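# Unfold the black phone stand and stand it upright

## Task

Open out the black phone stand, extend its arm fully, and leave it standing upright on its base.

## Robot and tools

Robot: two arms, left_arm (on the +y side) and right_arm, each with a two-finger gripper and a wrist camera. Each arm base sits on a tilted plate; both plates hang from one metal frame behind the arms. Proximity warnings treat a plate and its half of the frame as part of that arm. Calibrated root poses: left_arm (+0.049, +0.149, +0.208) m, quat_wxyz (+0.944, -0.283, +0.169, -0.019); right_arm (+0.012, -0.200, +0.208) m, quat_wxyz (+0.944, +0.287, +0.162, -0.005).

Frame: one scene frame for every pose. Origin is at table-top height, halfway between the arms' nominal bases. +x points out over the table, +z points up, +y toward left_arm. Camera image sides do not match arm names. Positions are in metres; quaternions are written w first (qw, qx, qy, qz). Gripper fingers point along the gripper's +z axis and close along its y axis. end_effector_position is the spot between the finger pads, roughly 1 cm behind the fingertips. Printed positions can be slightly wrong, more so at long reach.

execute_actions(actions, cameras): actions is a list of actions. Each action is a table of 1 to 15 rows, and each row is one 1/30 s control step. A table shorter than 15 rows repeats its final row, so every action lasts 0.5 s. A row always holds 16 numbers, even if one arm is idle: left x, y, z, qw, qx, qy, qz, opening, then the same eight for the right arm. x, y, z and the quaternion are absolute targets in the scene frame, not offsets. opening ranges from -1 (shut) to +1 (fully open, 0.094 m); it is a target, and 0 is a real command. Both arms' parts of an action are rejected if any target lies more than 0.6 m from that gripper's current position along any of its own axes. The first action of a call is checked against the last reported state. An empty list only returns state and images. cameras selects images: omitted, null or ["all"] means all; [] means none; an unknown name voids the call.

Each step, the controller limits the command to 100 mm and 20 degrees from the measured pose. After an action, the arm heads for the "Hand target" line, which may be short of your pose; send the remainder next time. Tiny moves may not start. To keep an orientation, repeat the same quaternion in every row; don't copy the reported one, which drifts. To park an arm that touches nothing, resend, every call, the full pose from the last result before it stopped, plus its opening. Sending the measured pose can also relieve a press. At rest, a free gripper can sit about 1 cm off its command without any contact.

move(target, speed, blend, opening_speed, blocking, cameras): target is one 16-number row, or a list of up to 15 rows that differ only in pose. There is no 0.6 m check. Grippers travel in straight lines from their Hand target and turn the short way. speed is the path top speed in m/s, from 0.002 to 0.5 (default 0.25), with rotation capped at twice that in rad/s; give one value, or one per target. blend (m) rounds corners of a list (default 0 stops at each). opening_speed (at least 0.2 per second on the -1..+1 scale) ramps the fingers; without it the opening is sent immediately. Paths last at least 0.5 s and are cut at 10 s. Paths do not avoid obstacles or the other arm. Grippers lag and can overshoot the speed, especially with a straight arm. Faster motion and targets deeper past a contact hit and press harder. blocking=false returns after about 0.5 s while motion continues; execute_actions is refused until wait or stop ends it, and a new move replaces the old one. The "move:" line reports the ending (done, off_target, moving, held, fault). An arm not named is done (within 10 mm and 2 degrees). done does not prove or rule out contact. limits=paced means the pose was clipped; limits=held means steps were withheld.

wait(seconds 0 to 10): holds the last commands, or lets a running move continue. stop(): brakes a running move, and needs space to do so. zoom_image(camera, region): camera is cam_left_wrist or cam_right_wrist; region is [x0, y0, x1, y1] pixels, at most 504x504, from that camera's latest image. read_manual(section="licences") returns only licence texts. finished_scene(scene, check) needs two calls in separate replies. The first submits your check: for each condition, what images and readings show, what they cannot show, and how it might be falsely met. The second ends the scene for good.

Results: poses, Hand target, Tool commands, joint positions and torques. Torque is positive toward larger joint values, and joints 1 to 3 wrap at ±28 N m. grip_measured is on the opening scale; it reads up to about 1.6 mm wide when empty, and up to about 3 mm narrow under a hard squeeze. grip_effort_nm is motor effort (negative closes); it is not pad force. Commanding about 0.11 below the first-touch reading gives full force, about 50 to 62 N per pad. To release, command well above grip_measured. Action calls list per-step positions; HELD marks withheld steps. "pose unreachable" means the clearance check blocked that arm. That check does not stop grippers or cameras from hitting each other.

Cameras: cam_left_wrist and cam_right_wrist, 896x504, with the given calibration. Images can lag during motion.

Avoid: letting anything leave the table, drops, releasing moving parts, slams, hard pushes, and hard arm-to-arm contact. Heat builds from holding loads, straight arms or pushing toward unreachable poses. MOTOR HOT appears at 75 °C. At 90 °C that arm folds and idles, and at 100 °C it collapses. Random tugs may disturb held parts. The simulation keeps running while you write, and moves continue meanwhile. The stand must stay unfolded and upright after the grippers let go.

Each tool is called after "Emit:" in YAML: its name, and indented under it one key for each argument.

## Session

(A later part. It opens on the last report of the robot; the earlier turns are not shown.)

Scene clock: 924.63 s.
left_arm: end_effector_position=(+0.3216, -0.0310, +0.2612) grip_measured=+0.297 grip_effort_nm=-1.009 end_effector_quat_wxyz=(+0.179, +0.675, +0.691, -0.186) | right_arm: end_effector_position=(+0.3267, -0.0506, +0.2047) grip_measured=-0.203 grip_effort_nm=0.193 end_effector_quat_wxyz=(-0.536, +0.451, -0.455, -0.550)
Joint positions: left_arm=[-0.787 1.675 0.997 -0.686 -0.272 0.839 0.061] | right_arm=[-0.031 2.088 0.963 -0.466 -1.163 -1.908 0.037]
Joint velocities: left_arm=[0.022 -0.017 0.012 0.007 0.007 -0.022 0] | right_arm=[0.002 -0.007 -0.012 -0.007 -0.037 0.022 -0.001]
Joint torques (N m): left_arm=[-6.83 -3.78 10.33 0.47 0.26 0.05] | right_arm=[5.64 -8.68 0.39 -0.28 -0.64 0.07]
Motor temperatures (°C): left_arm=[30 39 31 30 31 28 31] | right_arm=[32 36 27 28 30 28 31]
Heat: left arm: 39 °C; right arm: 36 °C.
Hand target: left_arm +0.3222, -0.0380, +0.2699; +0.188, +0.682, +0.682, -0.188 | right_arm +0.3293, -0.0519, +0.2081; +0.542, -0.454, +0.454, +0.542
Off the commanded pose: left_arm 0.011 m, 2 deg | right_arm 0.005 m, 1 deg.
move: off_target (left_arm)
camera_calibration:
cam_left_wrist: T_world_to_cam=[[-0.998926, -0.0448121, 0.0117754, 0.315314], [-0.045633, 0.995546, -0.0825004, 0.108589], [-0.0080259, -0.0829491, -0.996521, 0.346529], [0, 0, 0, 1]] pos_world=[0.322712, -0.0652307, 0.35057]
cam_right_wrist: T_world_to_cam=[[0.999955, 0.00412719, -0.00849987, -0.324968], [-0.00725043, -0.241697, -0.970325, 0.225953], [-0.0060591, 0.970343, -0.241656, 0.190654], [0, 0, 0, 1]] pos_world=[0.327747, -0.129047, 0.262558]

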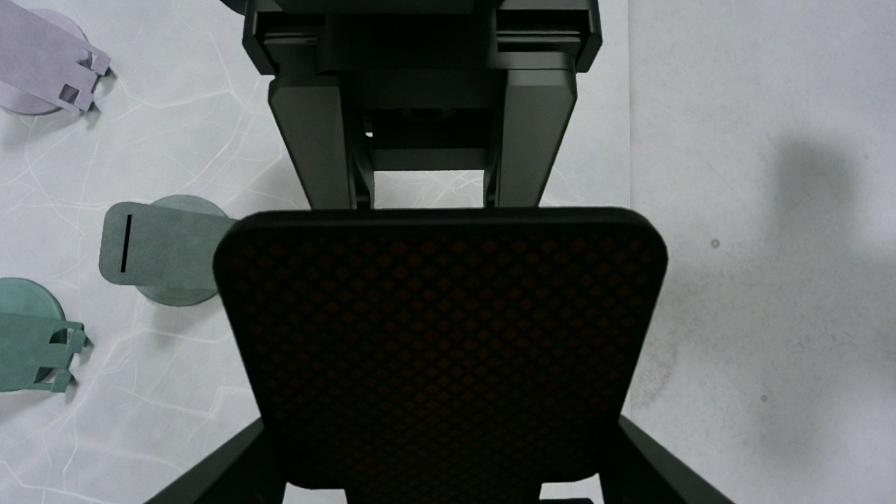

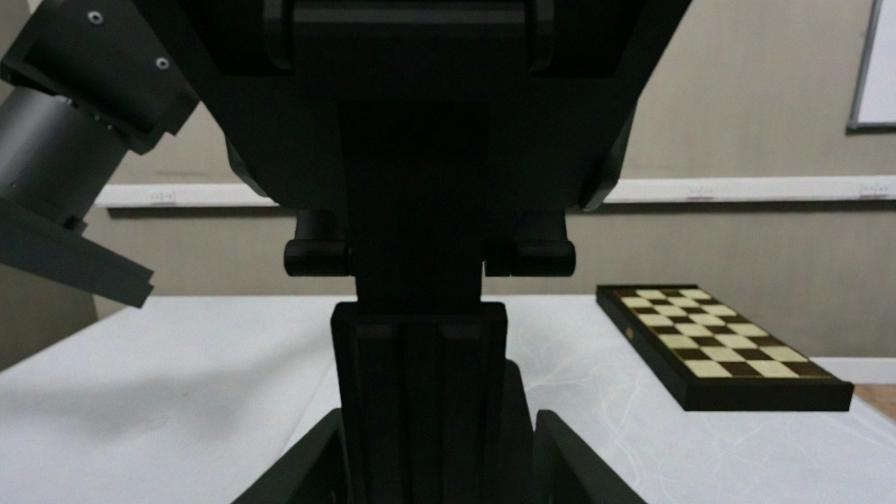

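Emit:
move:
  target:
    - [0.3225,-0.038,0.270,0.1875,0.6818,0.6818,-0.1875,0.16,0.3295,-0.13,0.215,0.5417,-0.4545,0.4545,0.5417,-0.1]
    - [0.3225,-0.038,0.270,0.1875,0.6818,0.6818,-0.1875,0.16,0.33,-0.22,0.27,0.4056,-0.579,0.579,0.4056,-0.1]
  speed: 0.1

Scene clock: 930.83 s.
left_arm: end_effector_position=(+0.3215, -0.0306, +0.2610) grip_measured=+0.297 grip_effort_nm=-1.013 end_effector_quat_wxyz=(+0.179, +0.676, +0.691, -0.185) | right_arm: end_effector_position=(+0.3250, -0.2160, +0.2623) grip_measured=-0.103 grip_effort_nm=0.183 end_effector_quat_wxyz=(-0.403, +0.578, -0.580, -0.409)
Joint positions: left_arm=[-0.787 1.675 0.997 -0.687 -0.273 0.839 0.061] | right_arm=[-0.239 1.498 1.152 -1.186 -0.677 -1.997 0.042]
Joint velocities: left_arm=[-0.002 -0.007 -0.012 -0.037 0.037 0.051 0] | right_arm=[-0.007 -0.002 0.002 0.051 0.007 -0.066 0]
Joint torques (N m): left_arm=[-6.86 -3.85 10.37 0.51 0.3 0.04] | right_arm=[3.82 -9.07 4.21 -0.82 -0.59 0.07]
Motor temperatures (°C): left_arm=[30 38 31 30 31 28 31] | right_arm=[32 37 28 28 30 28 31]
Heat: left arm: 38 °C; right arm: 37 °C.
Hand target: left_arm +0.3223, -0.0379, +0.2700; +0.188, +0.682, +0.682, -0.188 | right_arm +0.3257, -0.2187, +0.2714; -0.406, +0.580, -0.580, -0.403
Off the commanded pose: left_arm 0.012 m, 2 deg | right_arm 0.010 m, 1 deg.
move: off_target (left_arm)
camera_calibration:
cam_left_wrist: T_world_to_cam=[[-0.998949, -0.0442873, 0.0118098, 0.315198], [-0.045098, 0.995719, -0.0806795, 0.107582], [-0.00818621, -0.0811273, -0.99667, 0.346508], [0, 0, 0, 1]] pos_world=[0.322555, -0.0650512, 0.350311]
cam_right_wrist: T_world_to_cam=[[0.999998, 0.00106776, 0.0016809, -0.325466], [0.00194944, -0.697203, -0.716871, 0.0739841], [0.000406481, 0.716873, -0.697204, 0.427685], [0, 0, 0, 1]] pos_world=[0.325147, -0.254666, 0.351768]

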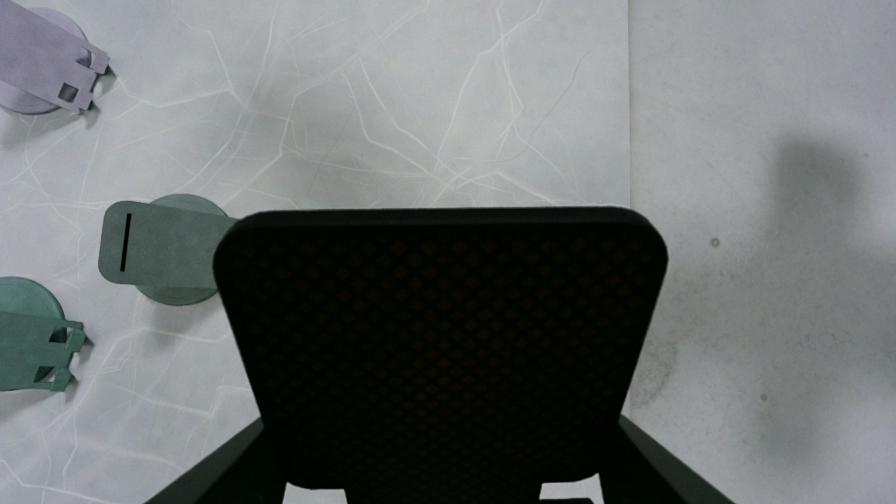

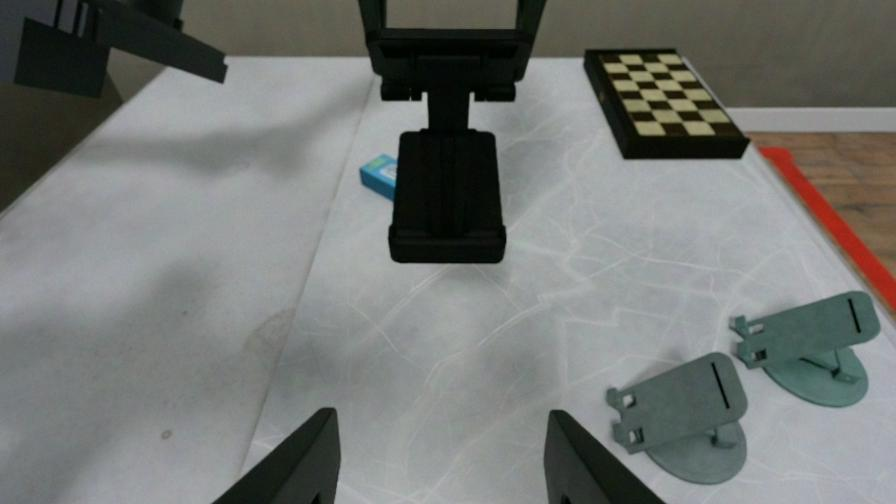

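Emit:
zoom_image:
  camera: "cam_right_wrist"
  region: [330, 0, 570, 280]

Scaled by 1.800.

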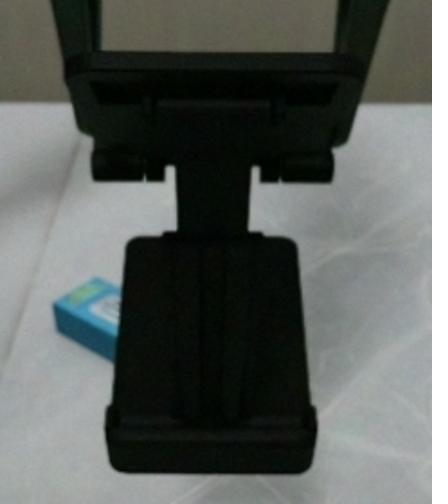

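Emit:
move:
  target: [0.3225,-0.038,0.270,0.1875,0.6818,0.6818,-0.1875,0.16,0.20,-0.16,0.25,0.5299,-0.3133,0.7566,0.2195,-0.1]
  speed: 0.2
  cameras: ["cam_right_wrist"]

Scene clock: 940.77 s.
left_arm: end_effector_position=(+0.3215, -0.0306, +0.2610) grip_measured=+0.297 grip_effort_nm=-1.013 end_effector_quat_wxyz=(+0.179, +0.676, +0.691, -0.185) | right_arm: end_effector_position=(+0.2243, -0.1713, +0.2509) grip_measured=-0.103 grip_effort_nm=0.183 end_effector_quat_wxyz=(+0.519, -0.391, +0.720, +0.244)
Joint positions: left_arm=[-0.787 1.675 0.997 -0.687 -0.273 0.839 0.061] | right_arm=[-0.322 0.324 0.17 -0.643 -0.774 -1.397 0.042]
Joint velocities: left_arm=[-0.007 -0.017 -0.017 -0.007 -0.007 -0.007 -0.001] | right_arm=[-0.002 -0.007 -0.012 -0.037 0.037 0.022 0]
Joint torques (N m): left_arm=[-6.86 -3.75 10.26 0.48 0.27 0.02] | right_arm=[-0.03 0.94 5.12 0.43 -0.63 -0.13]
Motor temperatures (°C): left_arm=[30 38 32 31 31 28 31] | right_arm=[32 38 28 28 30 28 30]
Heat: left arm: 38 °C; right arm: 38 °C.
Hand target: left_arm +0.3223, -0.0379, +0.2701; +0.188, +0.682, +0.682, -0.188 | right_arm +0.2253, -0.1723, +0.2522; +0.520, -0.393, +0.718, +0.243
Off the commanded pose: left_arm 0.012 m, 2 deg | right_arm 0.027 m, 10 deg.
move: held (right_arm; a check stopped the path), off_target (left_arm; braked when a check withheld steps of right_arm); limits=held
pose unreachable (right arm): on one or more control steps of this call, first in action 0 (counted from 0), this arm could not follow its commanded pose, so it was not sent that pose on those steps. It may still have moved: this result reports where it is.
cause: moving toward the commanded pose would bring two parts of the arm too close to each other (its upper arm (the part past joint 2) and its wrist (the part past joint 5), with joints 3 (elbow) to 5 (wrist yaw) between them).
camera_calibration:
cam_right_wrist: T_world_to_cam=[[0.815426, -0.575241, 0.0646391, -0.297933], [-0.365086, -0.597727, -0.713747, 0.195713], [0.449213, 0.558409, -0.697414, 0.259986], [0, 0, 0, 1]] pos_world=[0.197606, -0.199579, 0.340266]
Images, in order (width x height): cam_right_wrist 896x504.

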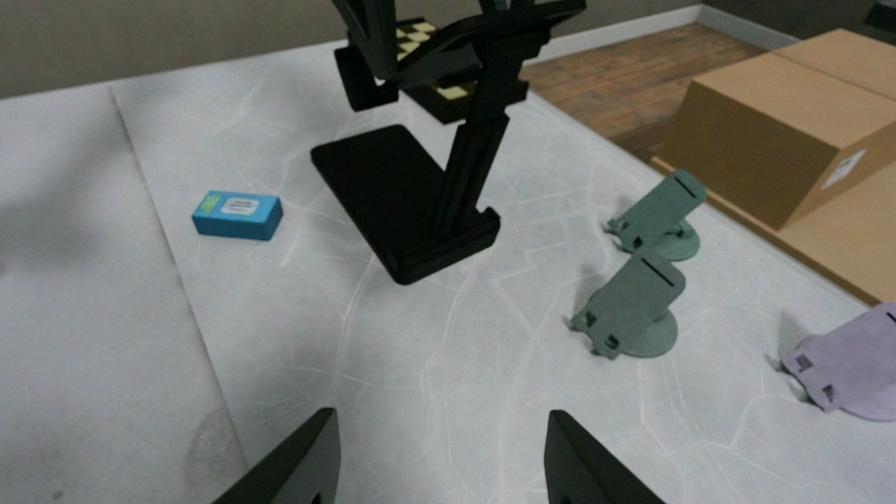

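Emit:
move:
  target: [0.3225,-0.038,0.165,0.2494,0.6617,0.6617,-0.2494,0.16,0.2253,-0.1723,0.2522,0.520,-0.393,0.718,0.243,-0.1]
  speed: 0.08

Emit:
zoom_image:
  camera: "cam_right_wrist"
  region: [200, 0, 700, 500]

Scene clock: 948.47 s.
left_arm: end_effector_position=(+0.3296, -0.0329, +0.1667) grip_measured=+0.297 grip_effort_nm=-1.018 end_effector_quat_wxyz=(+0.249, +0.661, +0.669, -0.232) | right_arm: end_effector_position=(+0.2243, -0.1713, +0.2509) grip_measured=-0.103 grip_effort_nm=0.183 end_effector_quat_wxyz=(+0.519, -0.391, +0.720, +0.244)
Joint positions: left_arm=[-0.485 1.761 0.717 -0.155 -0.052 1.173 0.061] | right_arm=[-0.322 0.324 0.17 -0.643 -0.774 -1.397 0.042]
Joint velocities: left_arm=[0.002 0.012 -0.017 0.066 -0.022 0.022 0] | right_arm=[-0.017 -0.007 0.002 0.037 0.022 0.037 0.001]
Joint torques (N m): left_arm=[-4.11 -4.1 5.2 0.51 0.7 0.08] | right_arm=[-0.24 1.16 5.18 0.52 -0.64 -0.09]
Motor temperatures (°C): left_arm=[30 37 32 31 31 28 31] | right_arm=[31 36 28 28 30 28 30]
Heat: left arm: 37 °C; right arm: 36 °C.
Hand target: left_arm +0.3231, -0.0367, +0.1639; +0.248, +0.662, +0.663, -0.247 | right_arm +0.2253, -0.1723, +0.2522; +0.520, -0.393, +0.718, +0.243
Off the commanded pose: left_arm 0.009 m, 2 deg | right_arm 0.002 m, 0 deg.
move: done
camera_calibration:
cam_left_wrist: T_world_to_cam=[[-0.998894, -0.0436852, -0.0173877, 0.329219], [-0.037896, 0.96692, -0.252248, 0.127884], [0.027832, -0.25131, -0.967506, 0.23007], [0, 0, 0, 1]] pos_world=[0.327298, -0.0514528, 0.260577]
cam_right_wrist: T_world_to_cam=[[0.815426, -0.575241, 0.0646391, -0.297933], [-0.365086, -0.597727, -0.713747, 0.195713], [0.449213, 0.558409, -0.697414, 0.259986], [0, 0, 0, 1]] pos_world=[0.197606, -0.199579, 0.340266]

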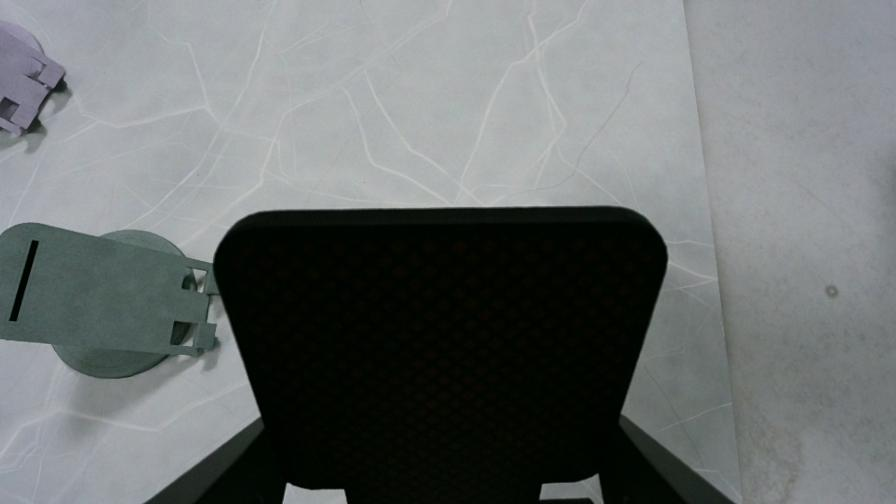

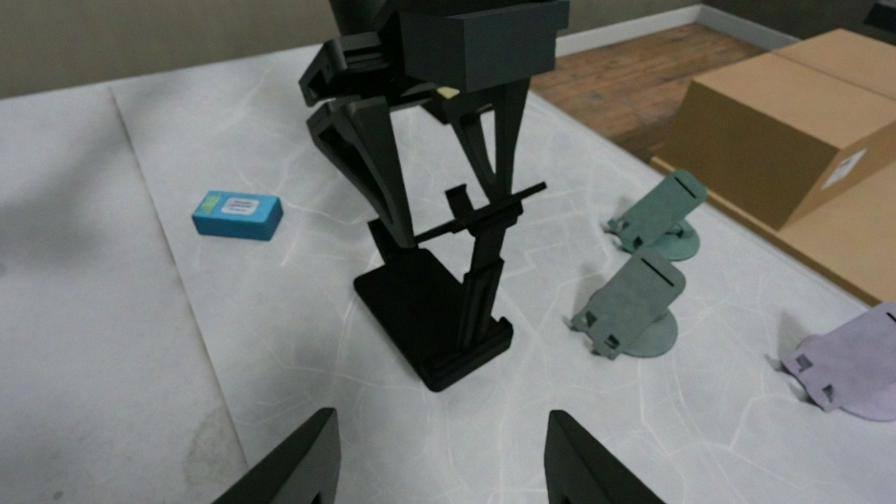

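Scaled by 1.008.

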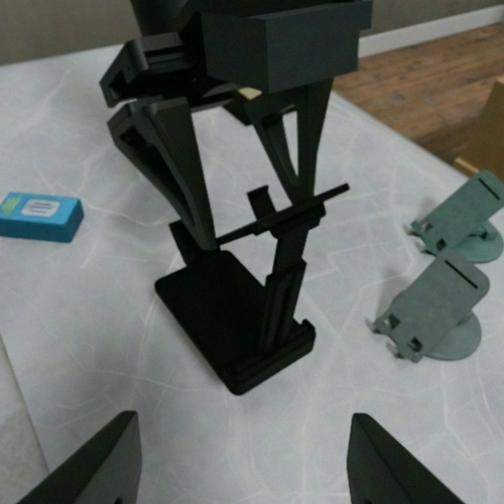

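Emit:
move:
  target: [0.3225,-0.038,0.105,0.2494,0.6617,0.6617,-0.2494,0.16,0.2253,-0.1723,0.2522,0.520,-0.393,0.718,0.243,-0.1]
  speed: 0.05
  cameras: ["cam_right_wrist"]

Scene clock: 952.63 s.
left_arm: end_effector_position=(+0.3289, -0.0406, +0.1195) grip_measured=+0.297 grip_effort_nm=-1.013 end_effector_quat_wxyz=(+0.264, +0.660, +0.656, -0.253) | right_arm: end_effector_position=(+0.2243, -0.1713, +0.2509) grip_measured=-0.103 grip_effort_nm=0.193 end_effector_quat_wxyz=(+0.519, -0.391, +0.720, +0.244)
Joint positions: left_arm=[-0.361 1.927 0.692 0.043 0.05 1.299 0.061] | right_arm=[-0.322 0.324 0.17 -0.643 -0.774 -1.397 0.042]
Joint velocities: left_arm=[-0.027 0.002 0.002 0.022 -0.037 -0.081 0.001] | right_arm=[-0.007 -0.007 0.002 -0.051 -0.022 -0.007 0.001]
Joint torques (N m): left_arm=[-3.51 -3.37 3.4 0.59 0.21 0.1] | right_arm=[-0.03 1.21 5.11 0.53 -0.66 -0.08]
Motor temperatures (°C): left_arm=[30 37 31 31 31 28 31] | right_arm=[31 36 29 28 30 28 30]
Heat: left arm: 37 °C; right arm: 36 °C.
Hand target: left_arm +0.3216, -0.0373, +0.1048; +0.248, +0.663, +0.661, -0.249 | right_arm +0.2253, -0.1723, +0.2522; +0.520, -0.393, +0.718, +0.243
Off the commanded pose: left_arm 0.016 m, 2 deg | right_arm 0.002 m, 0 deg.
move: off_target (left_arm)
camera_calibration:
cam_right_wrist: T_world_to_cam=[[0.815426, -0.575241, 0.0646391, -0.297933], [-0.365086, -0.597727, -0.713747, 0.195713], [0.449213, 0.558409, -0.697414, 0.259986], [0, 0, 0, 1]] pos_world=[0.197606, -0.199579, 0.340266]
Images, in order (width x height): cam_right_wrist 896x504.

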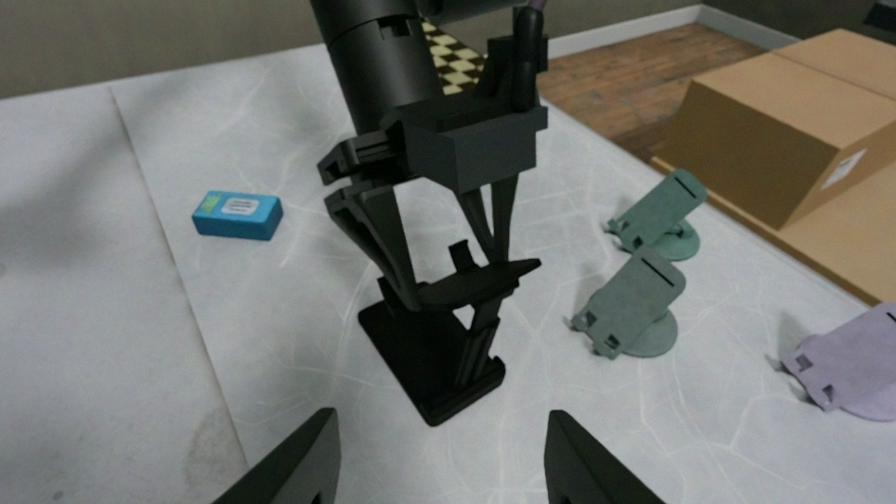

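Emit:
move:
  target: [0.3225,-0.038,0.075,0.2706,0.6533,0.6533,-0.2706,0.16,0.2253,-0.1723,0.2522,0.520,-0.393,0.718,0.243,-0.1]
  speed: 0.04
  cameras: ["cam_right_wrist"]

Scene clock: 956.27 s.
left_arm: end_effector_position=(+0.3297, -0.0392, +0.0885) grip_measured=+0.297 grip_effort_nm=-1.018 end_effector_quat_wxyz=(+0.285, +0.651, +0.649, -0.272) | right_arm: end_effector_position=(+0.2243, -0.1713, +0.2509) grip_measured=-0.103 grip_effort_nm=0.193 end_effector_quat_wxyz=(+0.519, -0.391, +0.720, +0.244)
Joint positions: left_arm=[-0.251 2.036 0.688 0.162 0.149 1.399 0.061] | right_arm=[-0.322 0.324 0.17 -0.643 -0.774 -1.397 0.042]
Joint velocities: left_arm=[-0.017 0.012 0.017 -0.022 -0.022 -0.066 -0.001] | right_arm=[0.012 0.002 -0.007 0.007 0.007 -0.037 -0.001]
Joint torques (N m): left_arm=[-3.81 -3.43 2.85 0.4 0.26 0.09] | right_arm=[-0.14 1.11 5.24 0.44 -0.69 -0.06]
Motor temperatures (°C): left_arm=[30 37 31 31 31 28 31] | right_arm=[31 35 29 28 30 28 30]
Heat: left arm: 37 °C; right arm: 35 °C.
Hand target: left_arm +0.3220, -0.0372, +0.0750; +0.270, +0.654, +0.653, -0.270 | right_arm +0.2253, -0.1723, +0.2522; +0.520, -0.393, +0.718, +0.243
Off the commanded pose: left_arm 0.015 m, 2 deg | right_arm 0.002 m, 0 deg.
move: off_target (left_arm)
camera_calibration:
cam_right_wrist: T_world_to_cam=[[0.815426, -0.575241, 0.0646391, -0.297933], [-0.365086, -0.597727, -0.713747, 0.195713], [0.449213, 0.558409, -0.697414, 0.259986], [0, 0, 0, 1]] pos_world=[0.197606, -0.199579, 0.340266]
Images, in order (width x height): cam_right_wrist 896x504.

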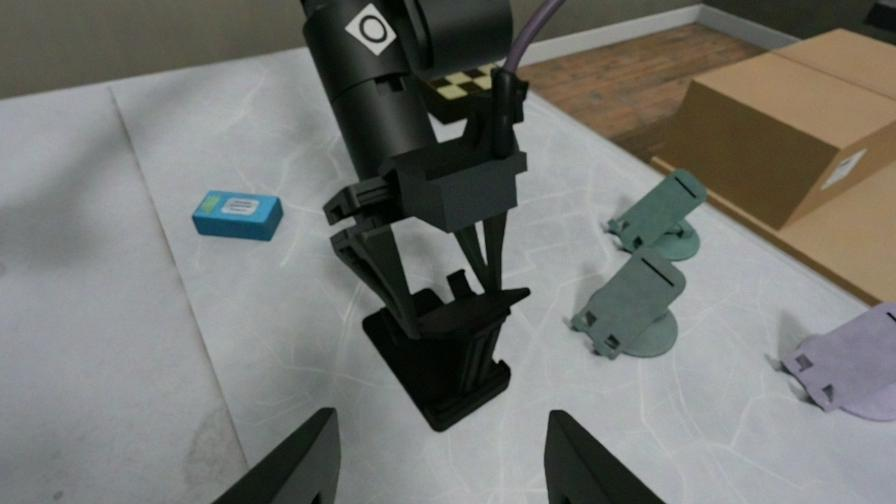

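Emit:
zoom_image:
  camera: "cam_right_wrist"
  region: [320, 200, 570, 450]

Scaled by 2.016.

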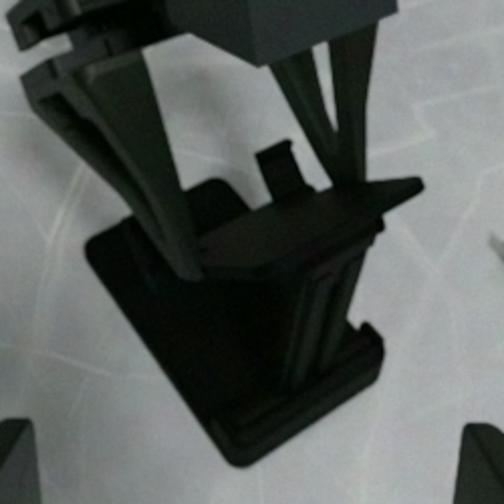

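Emit:
move:
  target: [0.3225,-0.038,0.083,0.2706,0.6533,0.6533,-0.2706,0.16,0.2253,-0.1723,0.2522,0.520,-0.393,0.718,0.243,-0.1]
  speed: 0.03
  cameras: ["cam_right_wrist"]

Emit:
move:
  target: [0.3225,-0.038,0.083,0.2706,0.6533,0.6533,-0.2706,0.5,0.2253,-0.1723,0.2522,0.520,-0.393,0.718,0.243,-0.1]
  opening_speed: 0.3

Scene clock: 970.47 s.
left_arm: end_effector_position=(+0.3296, -0.0392, +0.0885) grip_measured=+0.297 grip_effort_nm=-1.013 end_effector_quat_wxyz=(+0.284, +0.650, +0.650, -0.272) | right_arm: end_effector_position=(+0.2243, -0.1713, +0.2509) grip_measured=-0.103 grip_effort_nm=0.183 end_effector_quat_wxyz=(+0.519, -0.391, +0.720, +0.244)
Joint positions: left_arm=[-0.251 2.036 0.688 0.161 0.149 1.396 0.061] | right_arm=[-0.322 0.324 0.17 -0.643 -0.774 -1.397 0.042]
Joint velocities: left_arm=[-0.007 0.012 -0.007 0.022 -0.066 0.022 0.001] | right_arm=[-0.012 -0.017 -0.007 -0.007 0.007 -0.051 0]
Joint torques (N m): left_arm=[-5.39 -5.57 2.4 0.2 0.21 -0.07] | right_arm=[-0.14 1.01 5.05 0.46 -0.62 -0.13]
Motor temperatures (°C): left_arm=[30 37 30 31 31 28 31] | right_arm=[31 34 29 28 30 28 30]
Heat: left arm: 37 °C; right arm: 34 °C.
Hand target: left_arm +0.3225, -0.0379, +0.0831; +0.271, +0.654, +0.653, -0.271 | right_arm +0.2253, -0.1723, +0.2522; +0.520, -0.393, +0.718, +0.243
Off the commanded pose: left_arm 0.009 m, 2 deg | right_arm 0.002 m, 0 deg.
move: done
camera_calibration:
cam_right_wrist: T_world_to_cam=[[0.815426, -0.575241, 0.0646391, -0.297933], [-0.365086, -0.597727, -0.713747, 0.195713], [0.449213, 0.558409, -0.697414, 0.259986], [0, 0, 0, 1]] pos_world=[0.197606, -0.199579, 0.340266]
Images, in order (width x height): cam_right_wrist 896x504.

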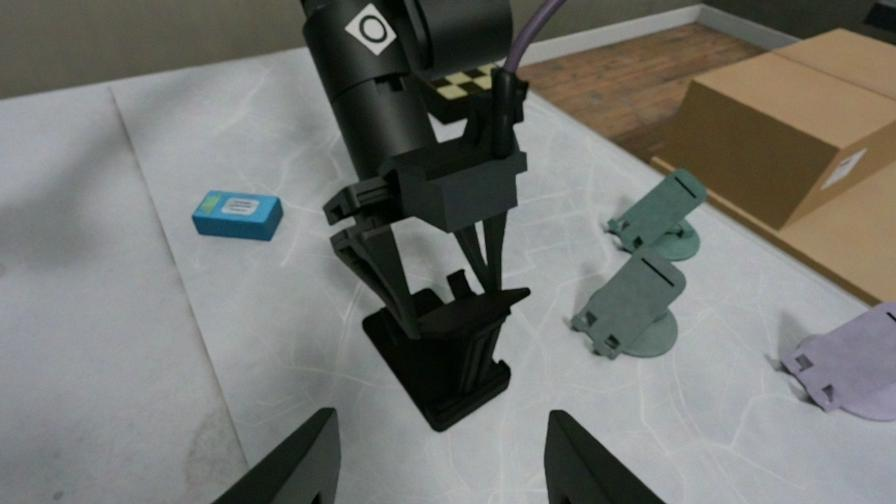

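Scene clock: 971.80 s.
left_arm: end_effector_position=(+0.3306, -0.0361, +0.0853) grip_measured=+0.499 grip_effort_nm=0.085 end_effector_quat_wxyz=(+0.278, +0.652, +0.654, -0.263) | right_arm: end_effector_position=(+0.2243, -0.1713, +0.2509) grip_measured=-0.103 grip_effort_nm=0.188 end_effector_quat_wxyz=(+0.519, -0.391, +0.720, +0.244)
Joint positions: left_arm=[-0.251 2.036 0.688 0.162 0.123 1.395 0.07] | right_arm=[-0.322 0.324 0.17 -0.643 -0.774 -1.397 0.042]
Joint velocities: left_arm=[-0.002 -0.027 -0.042 0.037 -0.051 0.022 0] | right_arm=[-0.017 0.012 -0.007 -0.066 0.022 -0.051 0]
Joint torques (N m): left_arm=[-5.38 -5.56 2.37 0.19 0.48 -0.07] | right_arm=[-0.21 1.03 5.03 0.52 -0.66 -0.09]
Motor temperatures (°C): left_arm=[30 37 30 31 31 28 31] | right_arm=[31 34 29 28 30 28 30]
Heat: left arm: 37 °C; right arm: 34 °C.
Hand target: left_arm +0.3225, -0.0379, +0.0831; +0.271, +0.653, +0.653, -0.271 | right_arm +0.2253, -0.1723, +0.2522; +0.520, -0.393, +0.718, +0.243
Off the commanded pose: left_arm 0.009 m, 1 deg | right_arm 0.002 m, 0 deg.
move: done
camera_calibration:
cam_left_wrist: T_world_to_cam=[[-0.999239, -0.0363126, -0.0142192, 0.328726], [-0.0293484, 0.940336, -0.338978, 0.1141], [0.0256801, -0.338303, -0.940687, 0.145781], [0, 0, 0, 1]] pos_world=[0.328081, -0.0460374, 0.180486]
cam_right_wrist: T_world_to_cam=[[0.815426, -0.575241, 0.0646391, -0.297933], [-0.365086, -0.597727, -0.713747, 0.195713], [0.449213, 0.558409, -0.697414, 0.259986], [0, 0, 0, 1]] pos_world=[0.197606, -0.199579, 0.340266]

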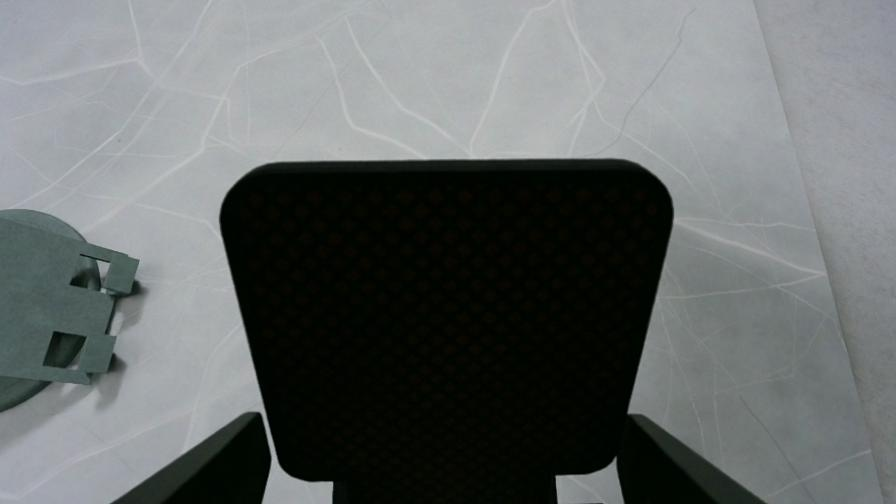

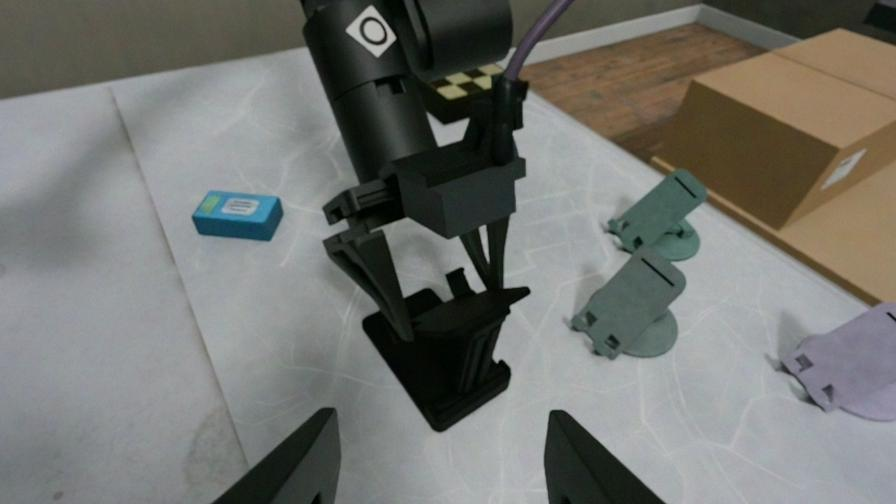

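Emit:
move:
  target: [0.3225,0.04,0.165,0.2706,0.6533,0.6533,-0.2706,0.5,0.2253,-0.1723,0.2522,0.520,-0.393,0.718,0.243,-0.1]
  speed: 0.1

Emit:
zoom_image:
  camera: "cam_right_wrist"
  region: [330, 230, 550, 450]

Scene clock: 975.80 s.
left_arm: end_effector_position=(+0.3201, +0.0390, +0.1604) grip_measured=+0.499 grip_effort_nm=0.081 end_effector_quat_wxyz=(+0.262, +0.657, +0.655, -0.266) | right_arm: end_effector_position=(+0.2243, -0.1713, +0.2509) grip_measured=-0.103 grip_effort_nm=0.183 end_effector_quat_wxyz=(+0.519, -0.391, +0.720, +0.244)
Joint positions: left_arm=[-0.212 1.543 0.638 -0.316 0.123 1.432 0.07] | right_arm=[-0.322 0.324 0.17 -0.643 -0.774 -1.397 0.042]
Joint velocities: left_arm=[0.002 0.002 0.002 0.007 -0.037 0.007 0] | right_arm=[-0.002 -0.002 -0.007 -0.037 0.051 -0.022 0]
Joint torques (N m): left_arm=[-2.86 -6.13 5.94 -0.08 0.65 0.05] | right_arm=[-0.17 1.18 5.31 0.46 -0.65 -0.08]
Motor temperatures (°C): left_arm=[30 38 30 31 31 28 30] | right_arm=[31 34 29 28 30 28 30]
Heat: left arm: 38 °C; right arm: 34 °C.
Hand target: left_arm +0.3228, +0.0407, +0.1653; +0.270, +0.654, +0.653, -0.270 | right_arm +0.2253, -0.1723, +0.2522; +0.520, -0.393, +0.718, +0.243
Off the commanded pose: left_arm 0.005 m, 1 deg | right_arm 0.002 m, 0 deg.
move: done
camera_calibration:
cam_left_wrist: T_world_to_cam=[[-0.999772, -0.0201808, 0.00699514, 0.318213], [-0.0213581, 0.947137, -0.320119, 0.0627341], [-0.000165093, -0.320195, -0.947352, 0.25073], [0, 0, 0, 1]] pos_world=[0.319522, 0.0272865, 0.255386]
cam_right_wrist: T_world_to_cam=[[0.815426, -0.575241, 0.0646391, -0.297933], [-0.365086, -0.597727, -0.713747, 0.195713], [0.449213, 0.558409, -0.697414, 0.259986], [0, 0, 0, 1]] pos_world=[0.197606, -0.199579, 0.340266]

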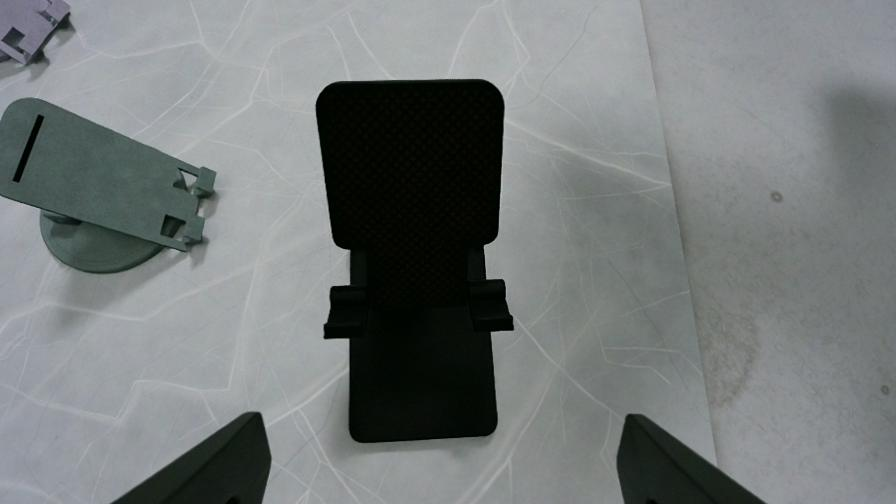

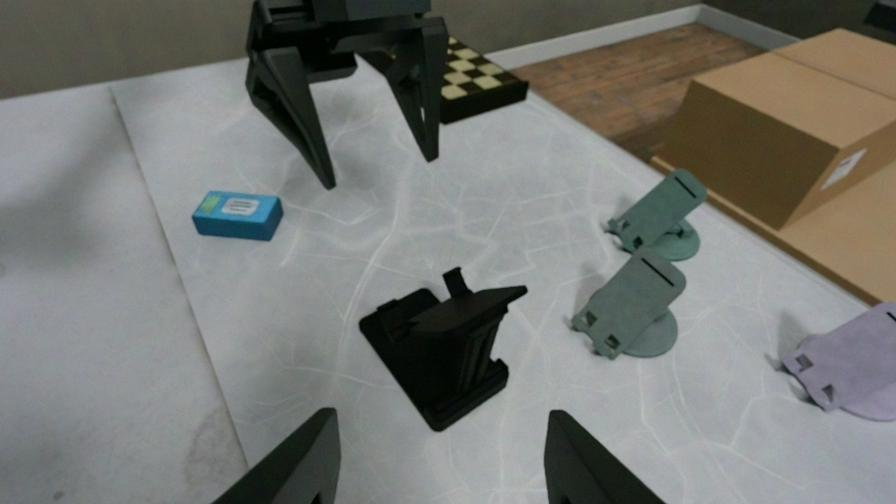

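Scaled by 2.291.

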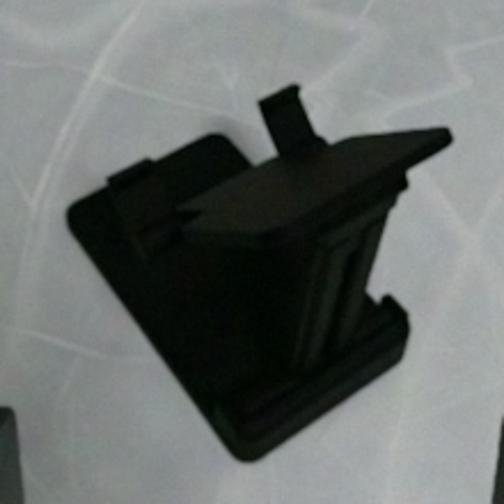

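Emit:
move:
  target:
    - [0.3225,0.04,0.165,0.2706,0.6533,0.6533,-0.2706,0.5,0.325,-0.20,0.24,0.4056,-0.579,0.579,0.4056,-0.1]
    - [0.3225,0.04,0.165,0.2706,0.6533,0.6533,-0.2706,0.5,0.327,-0.18,0.11,0.4777,-0.5213,0.5213,0.4777,-0.1]
  speed: 0.15
  cameras: ["cam_right_wrist"]

Scene clock: 999.20 s.
left_arm: end_effector_position=(+0.3198, +0.0391, +0.1604) grip_measured=+0.499 grip_effort_nm=0.081 end_effector_quat_wxyz=(+0.262, +0.658, +0.654, -0.266) | right_arm: end_effector_position=(+0.3288, -0.1873, +0.1146) grip_measured=-0.103 grip_effort_nm=0.183 end_effector_quat_wxyz=(-0.416, +0.501, -0.614, -0.447)
Joint positions: left_arm=[-0.212 1.543 0.638 -0.317 0.123 1.432 0.07] | right_arm=[-0.417 1.971 1.094 -0.798 -0.784 -2.076 0.042]
Joint velocities: left_arm=[0.012 -0.007 0.002 -0.007 -0.007 -0.037 0] | right_arm=[0.002 0.012 -0.007 0.022 -0.022 -0.022 0.001]
Joint torques (N m): left_arm=[-2.92 -6.09 5.67 -0.02 0.64 0.02] | right_arm=[3.11 -5.71 1.35 -0.77 -0.78 -0.16]
Motor temperatures (°C): left_arm=[29 39 30 30 31 28 29] | right_arm=[31 33 29 28 30 28 29]
Heat: left arm: 39 °C; right arm: 33 °C.
Hand target: left_arm +0.3225, +0.0400, +0.1649; +0.271, +0.653, +0.653, -0.270 | right_arm +0.3298, -0.1835, +0.1090; +0.426, -0.494, +0.611, +0.449
Off the commanded pose: left_arm 0.005 m, 1 deg | right_arm 0.009 m, 13 deg.
joint sent to its limit (right arm) — joint 6 (wrist roll), lower limit. The joint targets are off in position and orientation.
move: off_target (right_arm)
camera_calibration:
cam_right_wrist: T_world_to_cam=[[0.987305, -0.101496, -0.122174, -0.329857], [-0.158815, -0.618963, -0.769196, 0.0616025], [0.0024491, 0.778834, -0.627225, 0.307072], [0, 0, 0, 1]] pos_world=[0.334701, -0.234508, 0.199687]
Images, in order (width x height): cam_right_wrist 896x504.

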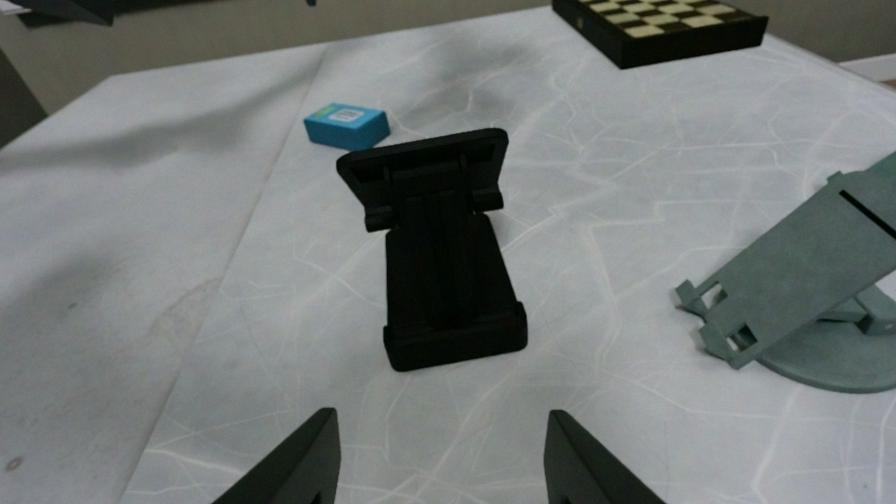

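Emit:
move:
  target: [0.3225,0.04,0.165,0.2706,0.6533,0.6533,-0.2706,0.5,0.327,-0.12,0.075,0.4777,-0.5213,0.5213,0.4777,-0.1]
  speed: 0.1

Scene clock: 1009.70 s.
left_arm: end_effector_position=(+0.3198, +0.0391, +0.1604) grip_measured=+0.499 grip_effort_nm=0.081 end_effector_quat_wxyz=(+0.262, +0.658, +0.654, -0.266) | right_arm: end_effector_position=(+0.3298, -0.1301, +0.0767) grip_measured=-0.103 grip_effort_nm=0.193 end_effector_quat_wxyz=(-0.443, +0.510, -0.578, -0.457)
Joint positions: left_arm=[-0.212 1.543 0.638 -0.317 0.123 1.432 0.07] | right_arm=[-0.335 2.189 1.101 -0.578 -0.836 -2.076 0.042]
Joint velocities: left_arm=[0.032 -0.032 -0.012 0.007 -0.022 -0.022 0.002] | right_arm=[0.002 0.002 0.007 -0.037 -0.051 0.037 0]
Joint torques (N m): left_arm=[-2.89 -6.01 5.79 -0.01 0.64 0.01] | right_arm=[5.7 -5.14 0.36 -0.72 -0.83 -0.18]
Motor temperatures (°C): left_arm=[29 40 31 30 31 28 29] | right_arm=[31 34 28 28 30 28 29]
Heat: left arm: 40 °C; right arm: 34 °C.
Hand target: left_arm +0.3225, +0.0400, +0.1649; +0.271, +0.653, +0.653, -0.270 | right_arm +0.3284, -0.1200, +0.0748; +0.453, -0.507, +0.569, +0.463
Off the commanded pose: left_arm 0.005 m, 1 deg | right_arm 0.011 m, 8 deg.
joint sent to its limit (right arm) — joint 6 (wrist roll), lower limit. The joint targets are off in orientation, not in position.
move: off_target (right_arm)
camera_calibration:
cam_left_wrist: T_world_to_cam=[[-0.999786, -0.0192285, 0.0076353, 0.317798], [-0.0206607, 0.947207, -0.319956, 0.0624394], [-0.00107995, -0.320045, -0.947402, 0.25101], [0, 0, 0, 1]] pos_world=[0.319292, 0.0273022, 0.255358]
cam_right_wrist: T_world_to_cam=[[0.995646, -0.0652914, -0.0665325, -0.331999], [-0.091993, -0.572892, -0.814452, 0.0554814], [0.0150608, 0.817026, -0.576404, 0.235669], [0, 0, 0, 1]] pos_world=[0.332108, -0.182439, 0.158939]

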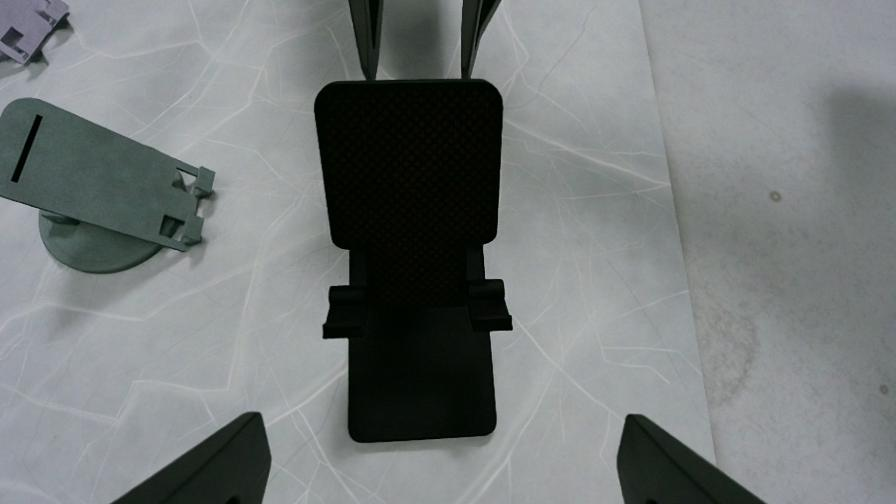

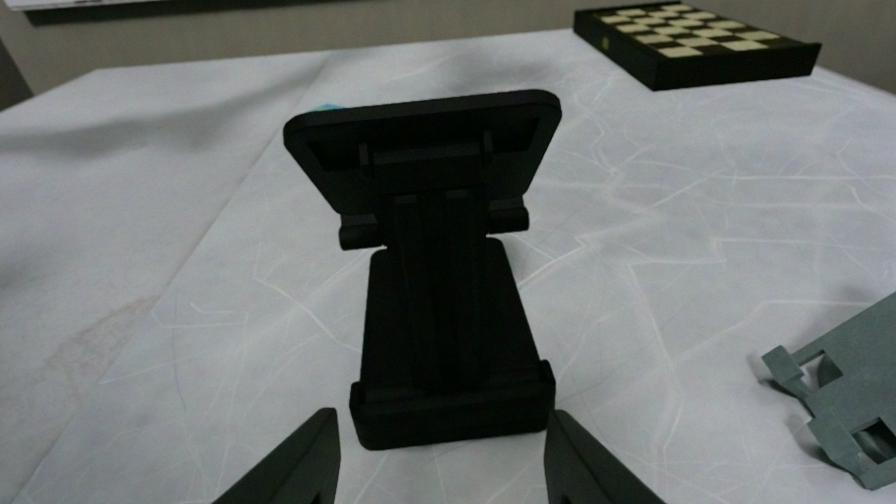

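Emit:
move:
  target: [0.3225,0.04,0.165,0.2706,0.6533,0.6533,-0.2706,0.5,0.325,-0.055,0.062,0.4777,-0.5213,0.5213,0.4777,-0.1]
  speed: 0.05

Emit:
zoom_image:
  camera: "cam_right_wrist"
  region: [200, 0, 700, 504]

Scene clock: 1016.90 s.
left_arm: end_effector_position=(+0.3198, +0.0391, +0.1604) grip_measured=+0.499 grip_effort_nm=0.076 end_effector_quat_wxyz=(+0.262, +0.658, +0.654, -0.266) | right_arm: end_effector_position=(+0.3307, -0.0661, +0.0627) grip_measured=-0.103 grip_effort_nm=0.188 end_effector_quat_wxyz=(-0.474, +0.530, -0.526, -0.466)
Joint positions: left_arm=[-0.212 1.543 0.638 -0.317 0.123 1.432 0.07] | right_arm=[-0.211 2.37 1.144 -0.409 -0.89 -2.069 0.042]
Joint velocities: left_arm=[-0.017 -0.017 -0.012 -0.022 -0.066 0.037 -0.001] | right_arm=[0.012 -0.002 0.002 -0.037 -0.066 -0.066 -0.001]
Joint torques (N m): left_arm=[-3 -5.98 5.68 -0.02 0.63 0.04] | right_arm=[6.68 -5.07 0.27 -0.55 -0.89 0.05]
Motor temperatures (°C): left_arm=[29 40 31 30 31 28 29] | right_arm=[31 34 28 28 31 28 29]
Heat: left arm: 40 °C; right arm: 34 °C.
Hand target: left_arm +0.3225, +0.0400, +0.1649; +0.271, +0.653, +0.653, -0.270 | right_arm +0.3263, -0.0552, +0.0620; -0.478, +0.521, -0.521, -0.479
Off the commanded pose: left_arm 0.005 m, 1 deg | right_arm 0.012 m, 2 deg.
move: off_target (right_arm)
camera_calibration:
cam_left_wrist: T_world_to_cam=[[-0.999786, -0.0192285, 0.0076353, 0.317798], [-0.0206607, 0.947207, -0.319956, 0.0624394], [-0.00107995, -0.320045, -0.947402, 0.25101], [0, 0, 0, 1]] pos_world=[0.319292, 0.0273022, 0.255358]
cam_right_wrist: T_world_to_cam=[[0.999734, -0.00766694, 0.021773, -0.332754], [0.0147358, -0.514057, -0.857629, 0.0520586], [0.0177679, 0.857722, -0.513807, 0.173144], [0, 0, 0, 1]] pos_world=[0.328821, -0.1243, 0.140855]

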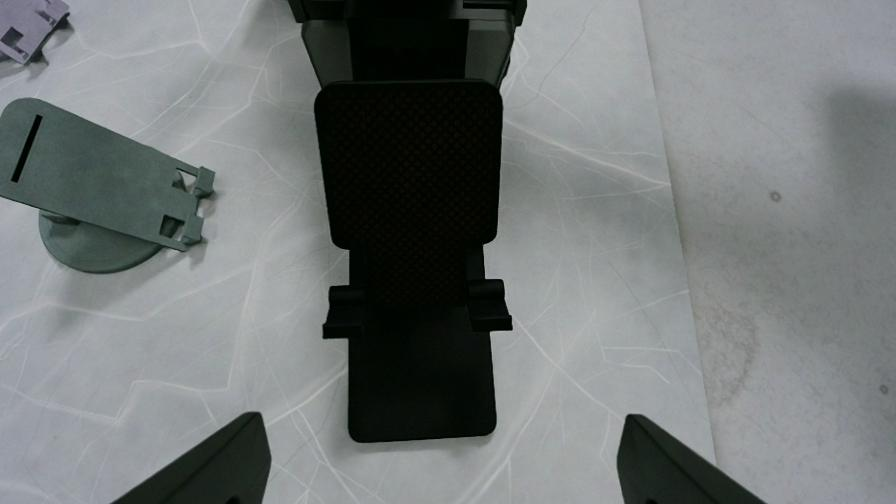

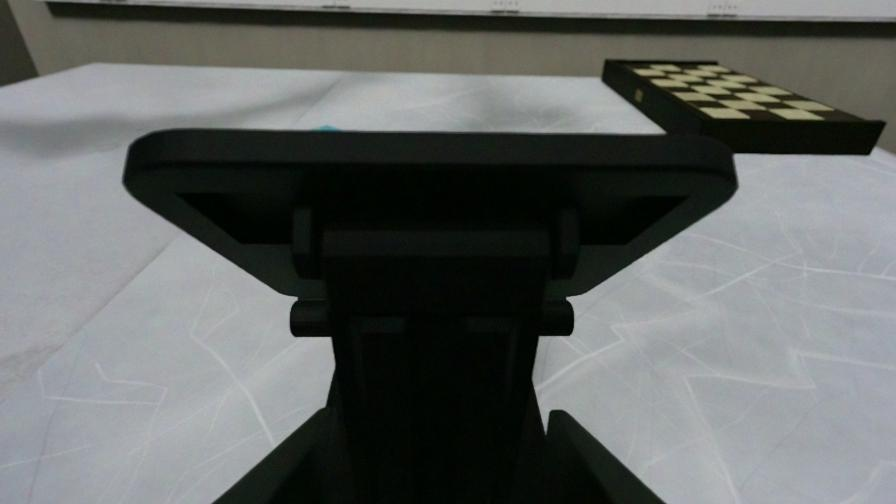

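Scaled by 1.000.

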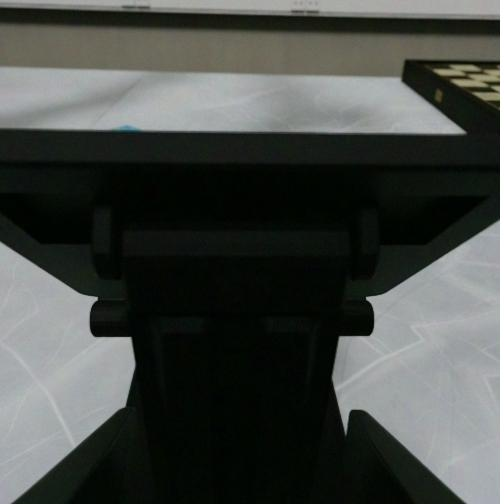

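Emit:
move:
  target: [0.3225,0.04,0.165,0.2706,0.6533,0.6533,-0.2706,0.5,0.325,-0.055,0.062,0.4777,-0.5213,0.5213,0.4777,-0.7]
  speed: 0.05
  opening_speed: 0.3

Scene clock: 1021.10 s.
left_arm: end_effector_position=(+0.3198, +0.0391, +0.1604) grip_measured=+0.499 grip_effort_nm=0.081 end_effector_quat_wxyz=(+0.262, +0.658, +0.654, -0.266) | right_arm: end_effector_position=(+0.3318, -0.0662, +0.0622) grip_measured=-0.455 grip_effort_nm=-0.989 end_effector_quat_wxyz=(-0.476, +0.530, -0.526, -0.464)
Joint positions: left_arm=[-0.212 1.543 0.638 -0.317 0.123 1.432 0.07] | right_arm=[-0.211 2.37 1.144 -0.402 -0.89 -2.068 0.026]
Joint velocities: left_arm=[-0.002 -0.012 0.007 -0.007 -0.037 0.125 0.001] | right_arm=[-0.017 0.002 0.007 -0.007 0.022 -0.037 0.002]
Joint torques (N m): left_arm=[-2.93 -6.04 5.71 0.01 0.65 0.04] | right_arm=[6.64 -5.37 -0.24 -0.51 -0.88 0.1]
Motor temperatures (°C): left_arm=[29 40 31 30 31 28 29] | right_arm=[32 34 28 28 31 28 29]
Heat: left arm: 40 °C; right arm: 34 °C.
Hand target: left_arm +0.3225, +0.0400, +0.1649; +0.271, +0.653, +0.653, -0.270 | right_arm +0.3250, -0.0553, +0.0621; -0.477, +0.522, -0.521, -0.478
Off the commanded pose: left_arm 0.005 m, 1 deg | right_arm 0.013 m, 2 deg.
move: off_target (right_arm)
camera_calibration:
cam_left_wrist: T_world_to_cam=[[-0.999786, -0.0192285, 0.0076353, 0.317798], [-0.0206607, 0.947207, -0.319956, 0.0624394], [-0.00107995, -0.320045, -0.947402, 0.25101], [0, 0, 0, 1]] pos_world=[0.319292, 0.0273022, 0.255358]
cam_right_wrist: T_world_to_cam=[[0.9996, -0.010943, 0.0260834, -0.334263], [0.0167126, -0.515471, -0.856744, 0.0507876], [0.0228206, 0.856837, -0.515082, 0.171274], [0, 0, 0, 1]] pos_world=[0.329372, -0.124232, 0.140451]

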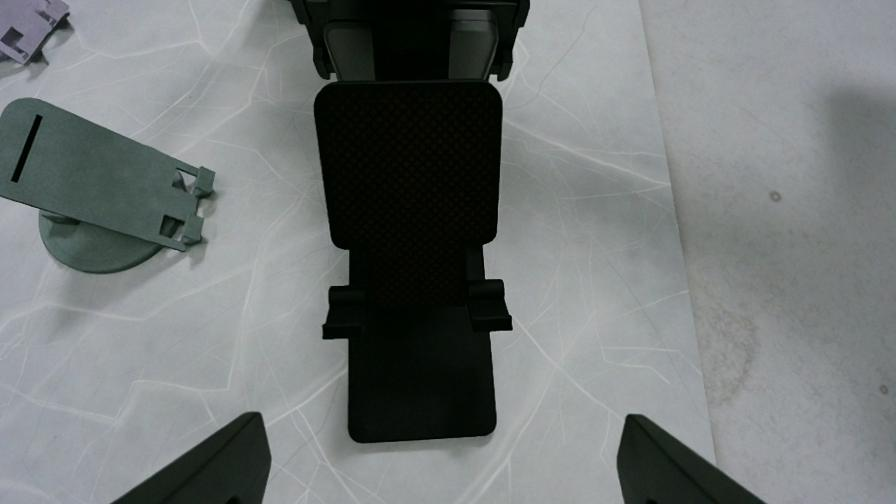

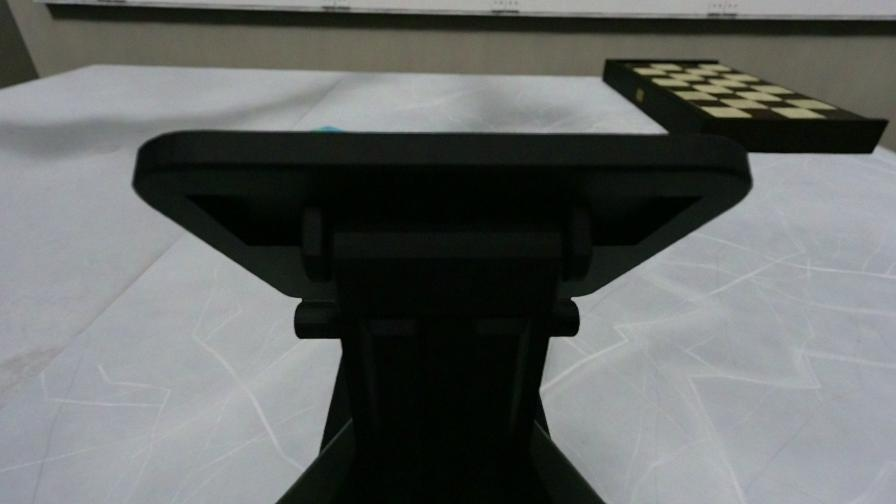

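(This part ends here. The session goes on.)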